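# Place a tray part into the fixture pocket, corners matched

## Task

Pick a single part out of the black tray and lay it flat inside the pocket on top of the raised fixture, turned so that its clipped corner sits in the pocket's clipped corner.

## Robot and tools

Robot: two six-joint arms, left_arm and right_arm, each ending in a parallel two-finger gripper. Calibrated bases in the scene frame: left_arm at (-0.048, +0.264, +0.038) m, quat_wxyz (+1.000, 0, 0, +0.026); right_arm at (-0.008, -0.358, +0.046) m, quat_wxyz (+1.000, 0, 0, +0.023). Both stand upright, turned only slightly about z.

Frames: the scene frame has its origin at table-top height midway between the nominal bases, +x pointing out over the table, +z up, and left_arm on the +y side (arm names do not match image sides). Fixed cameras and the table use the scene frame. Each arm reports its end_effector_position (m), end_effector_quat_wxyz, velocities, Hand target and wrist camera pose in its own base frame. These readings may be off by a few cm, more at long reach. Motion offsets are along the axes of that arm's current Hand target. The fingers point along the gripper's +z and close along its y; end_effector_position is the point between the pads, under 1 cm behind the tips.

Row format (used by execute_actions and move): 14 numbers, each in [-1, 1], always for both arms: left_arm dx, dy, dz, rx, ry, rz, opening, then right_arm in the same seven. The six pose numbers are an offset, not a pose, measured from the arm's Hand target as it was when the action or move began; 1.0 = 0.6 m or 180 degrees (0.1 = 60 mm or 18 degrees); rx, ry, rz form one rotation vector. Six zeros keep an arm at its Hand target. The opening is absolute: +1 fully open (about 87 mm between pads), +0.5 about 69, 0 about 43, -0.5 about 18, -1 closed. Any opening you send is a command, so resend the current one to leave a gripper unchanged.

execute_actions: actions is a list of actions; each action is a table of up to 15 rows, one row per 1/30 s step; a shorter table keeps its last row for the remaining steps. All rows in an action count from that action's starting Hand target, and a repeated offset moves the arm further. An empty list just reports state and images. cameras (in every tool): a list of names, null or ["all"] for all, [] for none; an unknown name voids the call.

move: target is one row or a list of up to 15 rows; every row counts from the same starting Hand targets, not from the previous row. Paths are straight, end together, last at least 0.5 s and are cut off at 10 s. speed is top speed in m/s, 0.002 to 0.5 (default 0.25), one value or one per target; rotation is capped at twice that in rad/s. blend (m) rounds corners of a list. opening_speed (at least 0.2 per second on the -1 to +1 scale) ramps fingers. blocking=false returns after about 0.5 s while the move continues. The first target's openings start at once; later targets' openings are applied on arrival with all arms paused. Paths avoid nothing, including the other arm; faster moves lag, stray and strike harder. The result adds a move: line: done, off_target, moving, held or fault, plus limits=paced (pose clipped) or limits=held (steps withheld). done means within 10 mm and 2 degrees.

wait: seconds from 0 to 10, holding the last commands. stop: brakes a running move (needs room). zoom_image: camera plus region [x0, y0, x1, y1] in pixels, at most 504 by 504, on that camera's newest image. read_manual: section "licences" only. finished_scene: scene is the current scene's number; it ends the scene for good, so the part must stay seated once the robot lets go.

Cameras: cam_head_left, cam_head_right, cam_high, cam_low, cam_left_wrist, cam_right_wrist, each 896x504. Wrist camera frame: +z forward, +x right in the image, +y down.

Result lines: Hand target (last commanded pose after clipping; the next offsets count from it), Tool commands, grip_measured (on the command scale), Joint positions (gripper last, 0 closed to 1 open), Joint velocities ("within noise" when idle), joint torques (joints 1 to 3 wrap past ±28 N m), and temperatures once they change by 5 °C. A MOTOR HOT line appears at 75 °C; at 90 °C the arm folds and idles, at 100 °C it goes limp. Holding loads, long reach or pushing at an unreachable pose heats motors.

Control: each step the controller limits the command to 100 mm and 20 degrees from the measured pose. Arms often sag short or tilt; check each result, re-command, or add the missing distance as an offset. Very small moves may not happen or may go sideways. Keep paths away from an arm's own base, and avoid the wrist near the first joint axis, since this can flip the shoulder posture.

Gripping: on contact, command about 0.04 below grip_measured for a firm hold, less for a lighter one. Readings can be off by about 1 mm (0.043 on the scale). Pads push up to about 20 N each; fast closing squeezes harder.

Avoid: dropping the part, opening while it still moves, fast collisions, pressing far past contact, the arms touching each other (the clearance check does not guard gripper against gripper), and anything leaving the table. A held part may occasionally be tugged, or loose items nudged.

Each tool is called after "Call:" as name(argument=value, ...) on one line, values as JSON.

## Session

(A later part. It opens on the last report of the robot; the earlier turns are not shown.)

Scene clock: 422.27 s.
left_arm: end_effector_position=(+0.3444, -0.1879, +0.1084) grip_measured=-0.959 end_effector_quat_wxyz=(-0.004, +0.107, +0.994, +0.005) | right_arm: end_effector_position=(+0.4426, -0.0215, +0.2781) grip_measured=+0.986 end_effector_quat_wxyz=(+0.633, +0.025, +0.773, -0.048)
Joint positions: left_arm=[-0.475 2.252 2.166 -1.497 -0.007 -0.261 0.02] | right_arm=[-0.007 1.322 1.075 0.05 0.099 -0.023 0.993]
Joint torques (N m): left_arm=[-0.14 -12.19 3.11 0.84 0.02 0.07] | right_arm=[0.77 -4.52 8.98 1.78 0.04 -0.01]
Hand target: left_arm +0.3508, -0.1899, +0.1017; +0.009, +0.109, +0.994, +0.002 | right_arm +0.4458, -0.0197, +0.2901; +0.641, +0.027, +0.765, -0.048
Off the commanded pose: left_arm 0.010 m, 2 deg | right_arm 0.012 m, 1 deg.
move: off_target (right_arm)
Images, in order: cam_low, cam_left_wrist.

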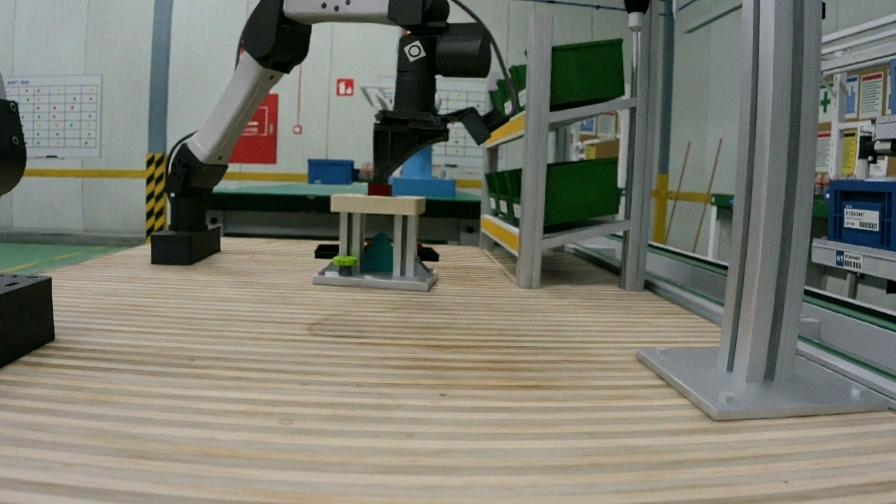

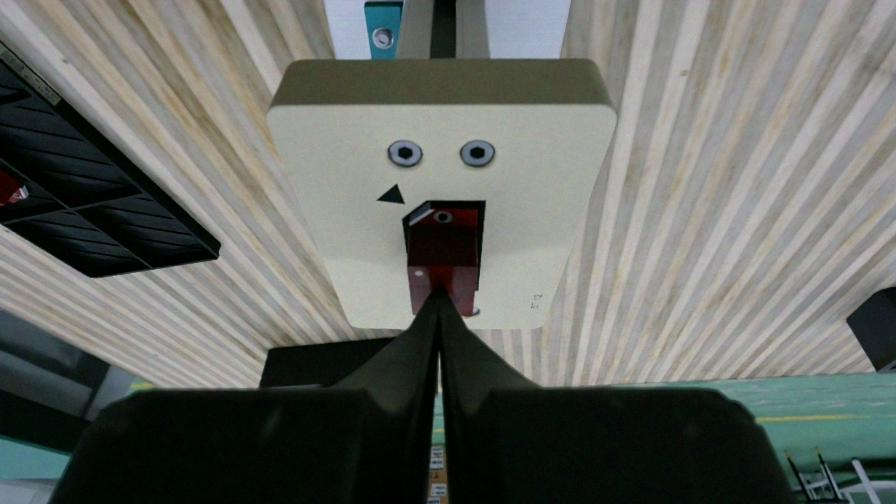

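Call:
move(target=[0,0,0.01,0,0,0,-1,0,0,0,0,0,0,1], speed=0.03, cameras=["cam_left_wrist","cam_low"])

Call:
zoom_image(camera="cam_low", region=[355, 175, 415, 205])

Call:
move(target=[0,0,-0.08,0,0,0,-1,0,0,0,0,0,0,1], speed=0.1, cameras=["cam_left_wrist","cam_low"])

Call:
zoom_image(camera="cam_left_wrist", region=[380, 120, 520, 300])

Scene clock: 430.87 s.
left_arm: end_effector_position=(+0.3443, -0.1879, +0.1081) grip_measured=-0.959 end_effector_quat_wxyz=(+0.002, +0.107, +0.994, +0.003) | right_arm: end_effector_position=(+0.4426, -0.0215, +0.2781) grip_measured=+0.986 end_effector_quat_wxyz=(+0.633, +0.025, +0.773, -0.048)
Joint positions: left_arm=[-0.475 2.235 2.139 -1.474 -0.007 -0.261 0.02] | right_arm=[-0.007 1.322 1.075 0.05 0.099 -0.023 0.993]
Joint torques (N m): left_arm=[-0.14 -10.84 2.77 0.9 0.03 0.07] | right_arm=[0.76 -4.53 8.98 1.78 0.04 -0.01]
Hand target: left_arm +0.3509, -0.1899, +0.0957; +0.009, +0.109, +0.994, +0.002 | right_arm +0.4458, -0.0197, +0.2901; +0.641, +0.027, +0.765, -0.048
Off the commanded pose: left_arm 0.014 m, 1 deg | right_arm 0.012 m, 1 deg.
move: off_target (left_arm, right_arm)
Images, in order: cam_low, cam_left_wrist.

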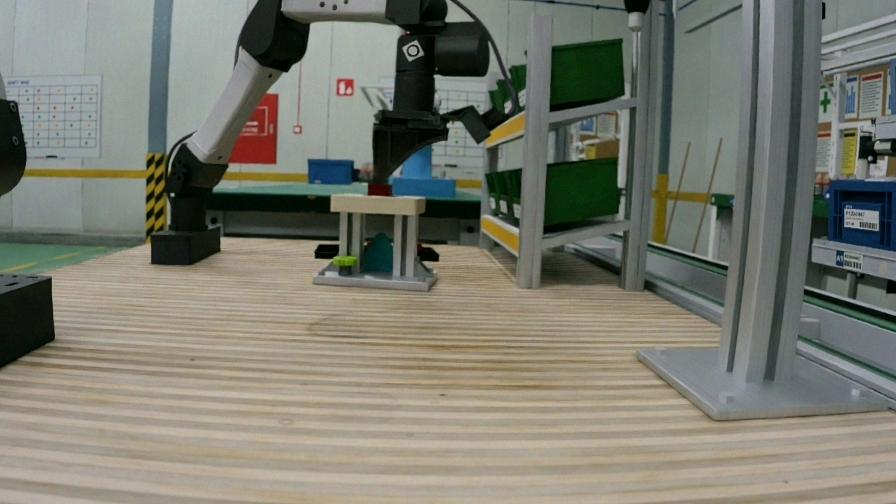

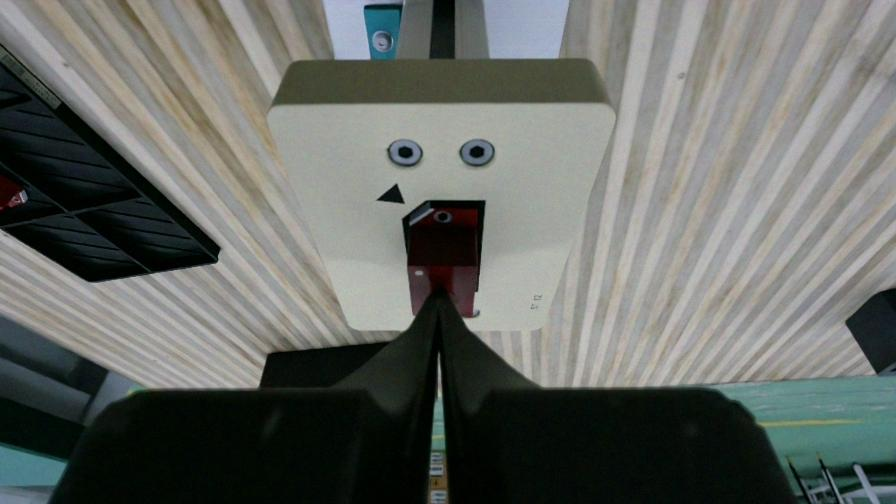

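Scaled by 8.400 from the camera's 896x504 image, which has a finer 1280x720 frame.

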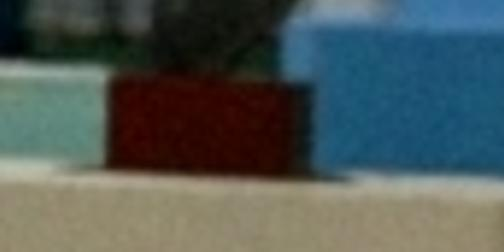

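Scene clock: 431.87 s.
left_arm: end_effector_position=(+0.3503, -0.1910, +0.1300) grip_measured=-0.959 end_effector_quat_wxyz=(+0.020, +0.107, +0.994, -0.004) | right_arm: end_effector_position=(+0.4426, -0.0215, +0.2781) grip_measured=+0.986 end_effector_quat_wxyz=(+0.633, +0.025, +0.773, -0.048)
Joint positions: left_arm=[-0.475 2.244 2.249 -1.536 -0.007 -0.261 0.02] | right_arm=[-0.007 1.322 1.075 0.05 0.099 -0.023 0.993]
Joint torques (N m): left_arm=[-0.18 -13.85 8.03 0.25 0.05 0.06] | right_arm=[0.76 -4.52 8.98 1.79 0.04 -0.01]
Hand target: left_arm +0.3501, -0.1900, +0.1438; +0.009, +0.109, +0.994, +0.002 | right_arm +0.4458, -0.0197, +0.2901; +0.641, +0.027, +0.765, -0.048
Off the commanded pose: left_arm 0.014 m, 1 deg | right_arm 0.012 m, 1 deg.
joint sent to its limit (left arm) — joint 4 (wrist pitch), lower limit. The joint targets are off in orientation, not in position.
move: off_target (left_arm, right_arm)
Images, in order: cam_low, cam_left_wrist.

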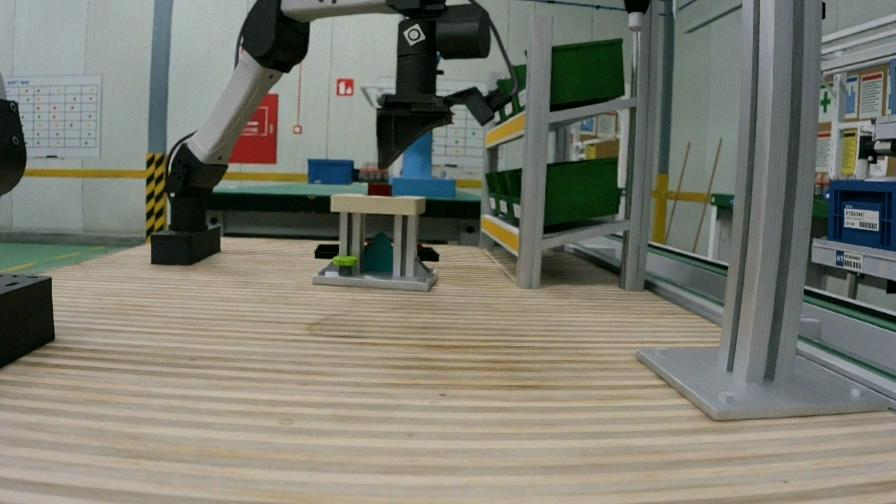

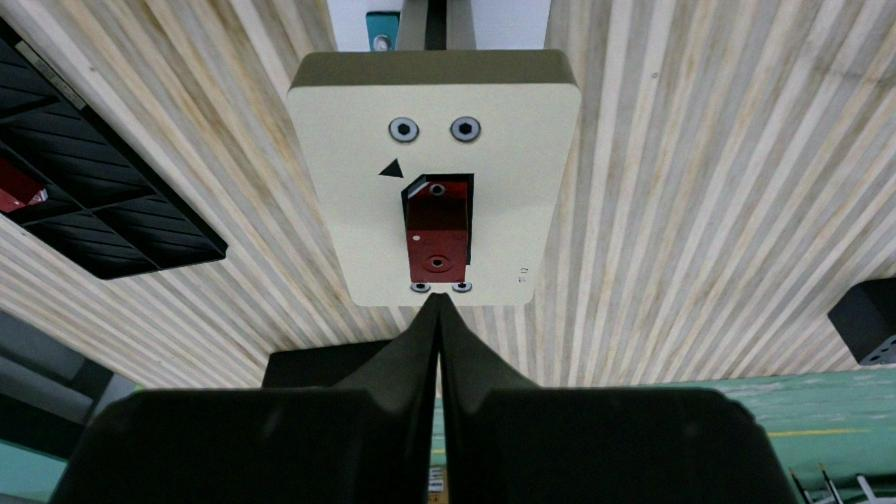

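Scaled by 2.800 from the camera's 896x504 image, which has a finer 1280x720 frame.

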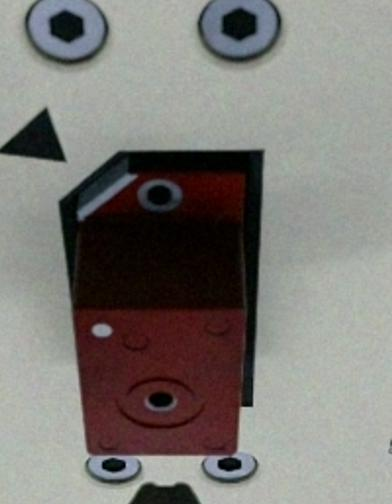

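Call:
finished_scene(scene=1)

The scene is finished: the task was done.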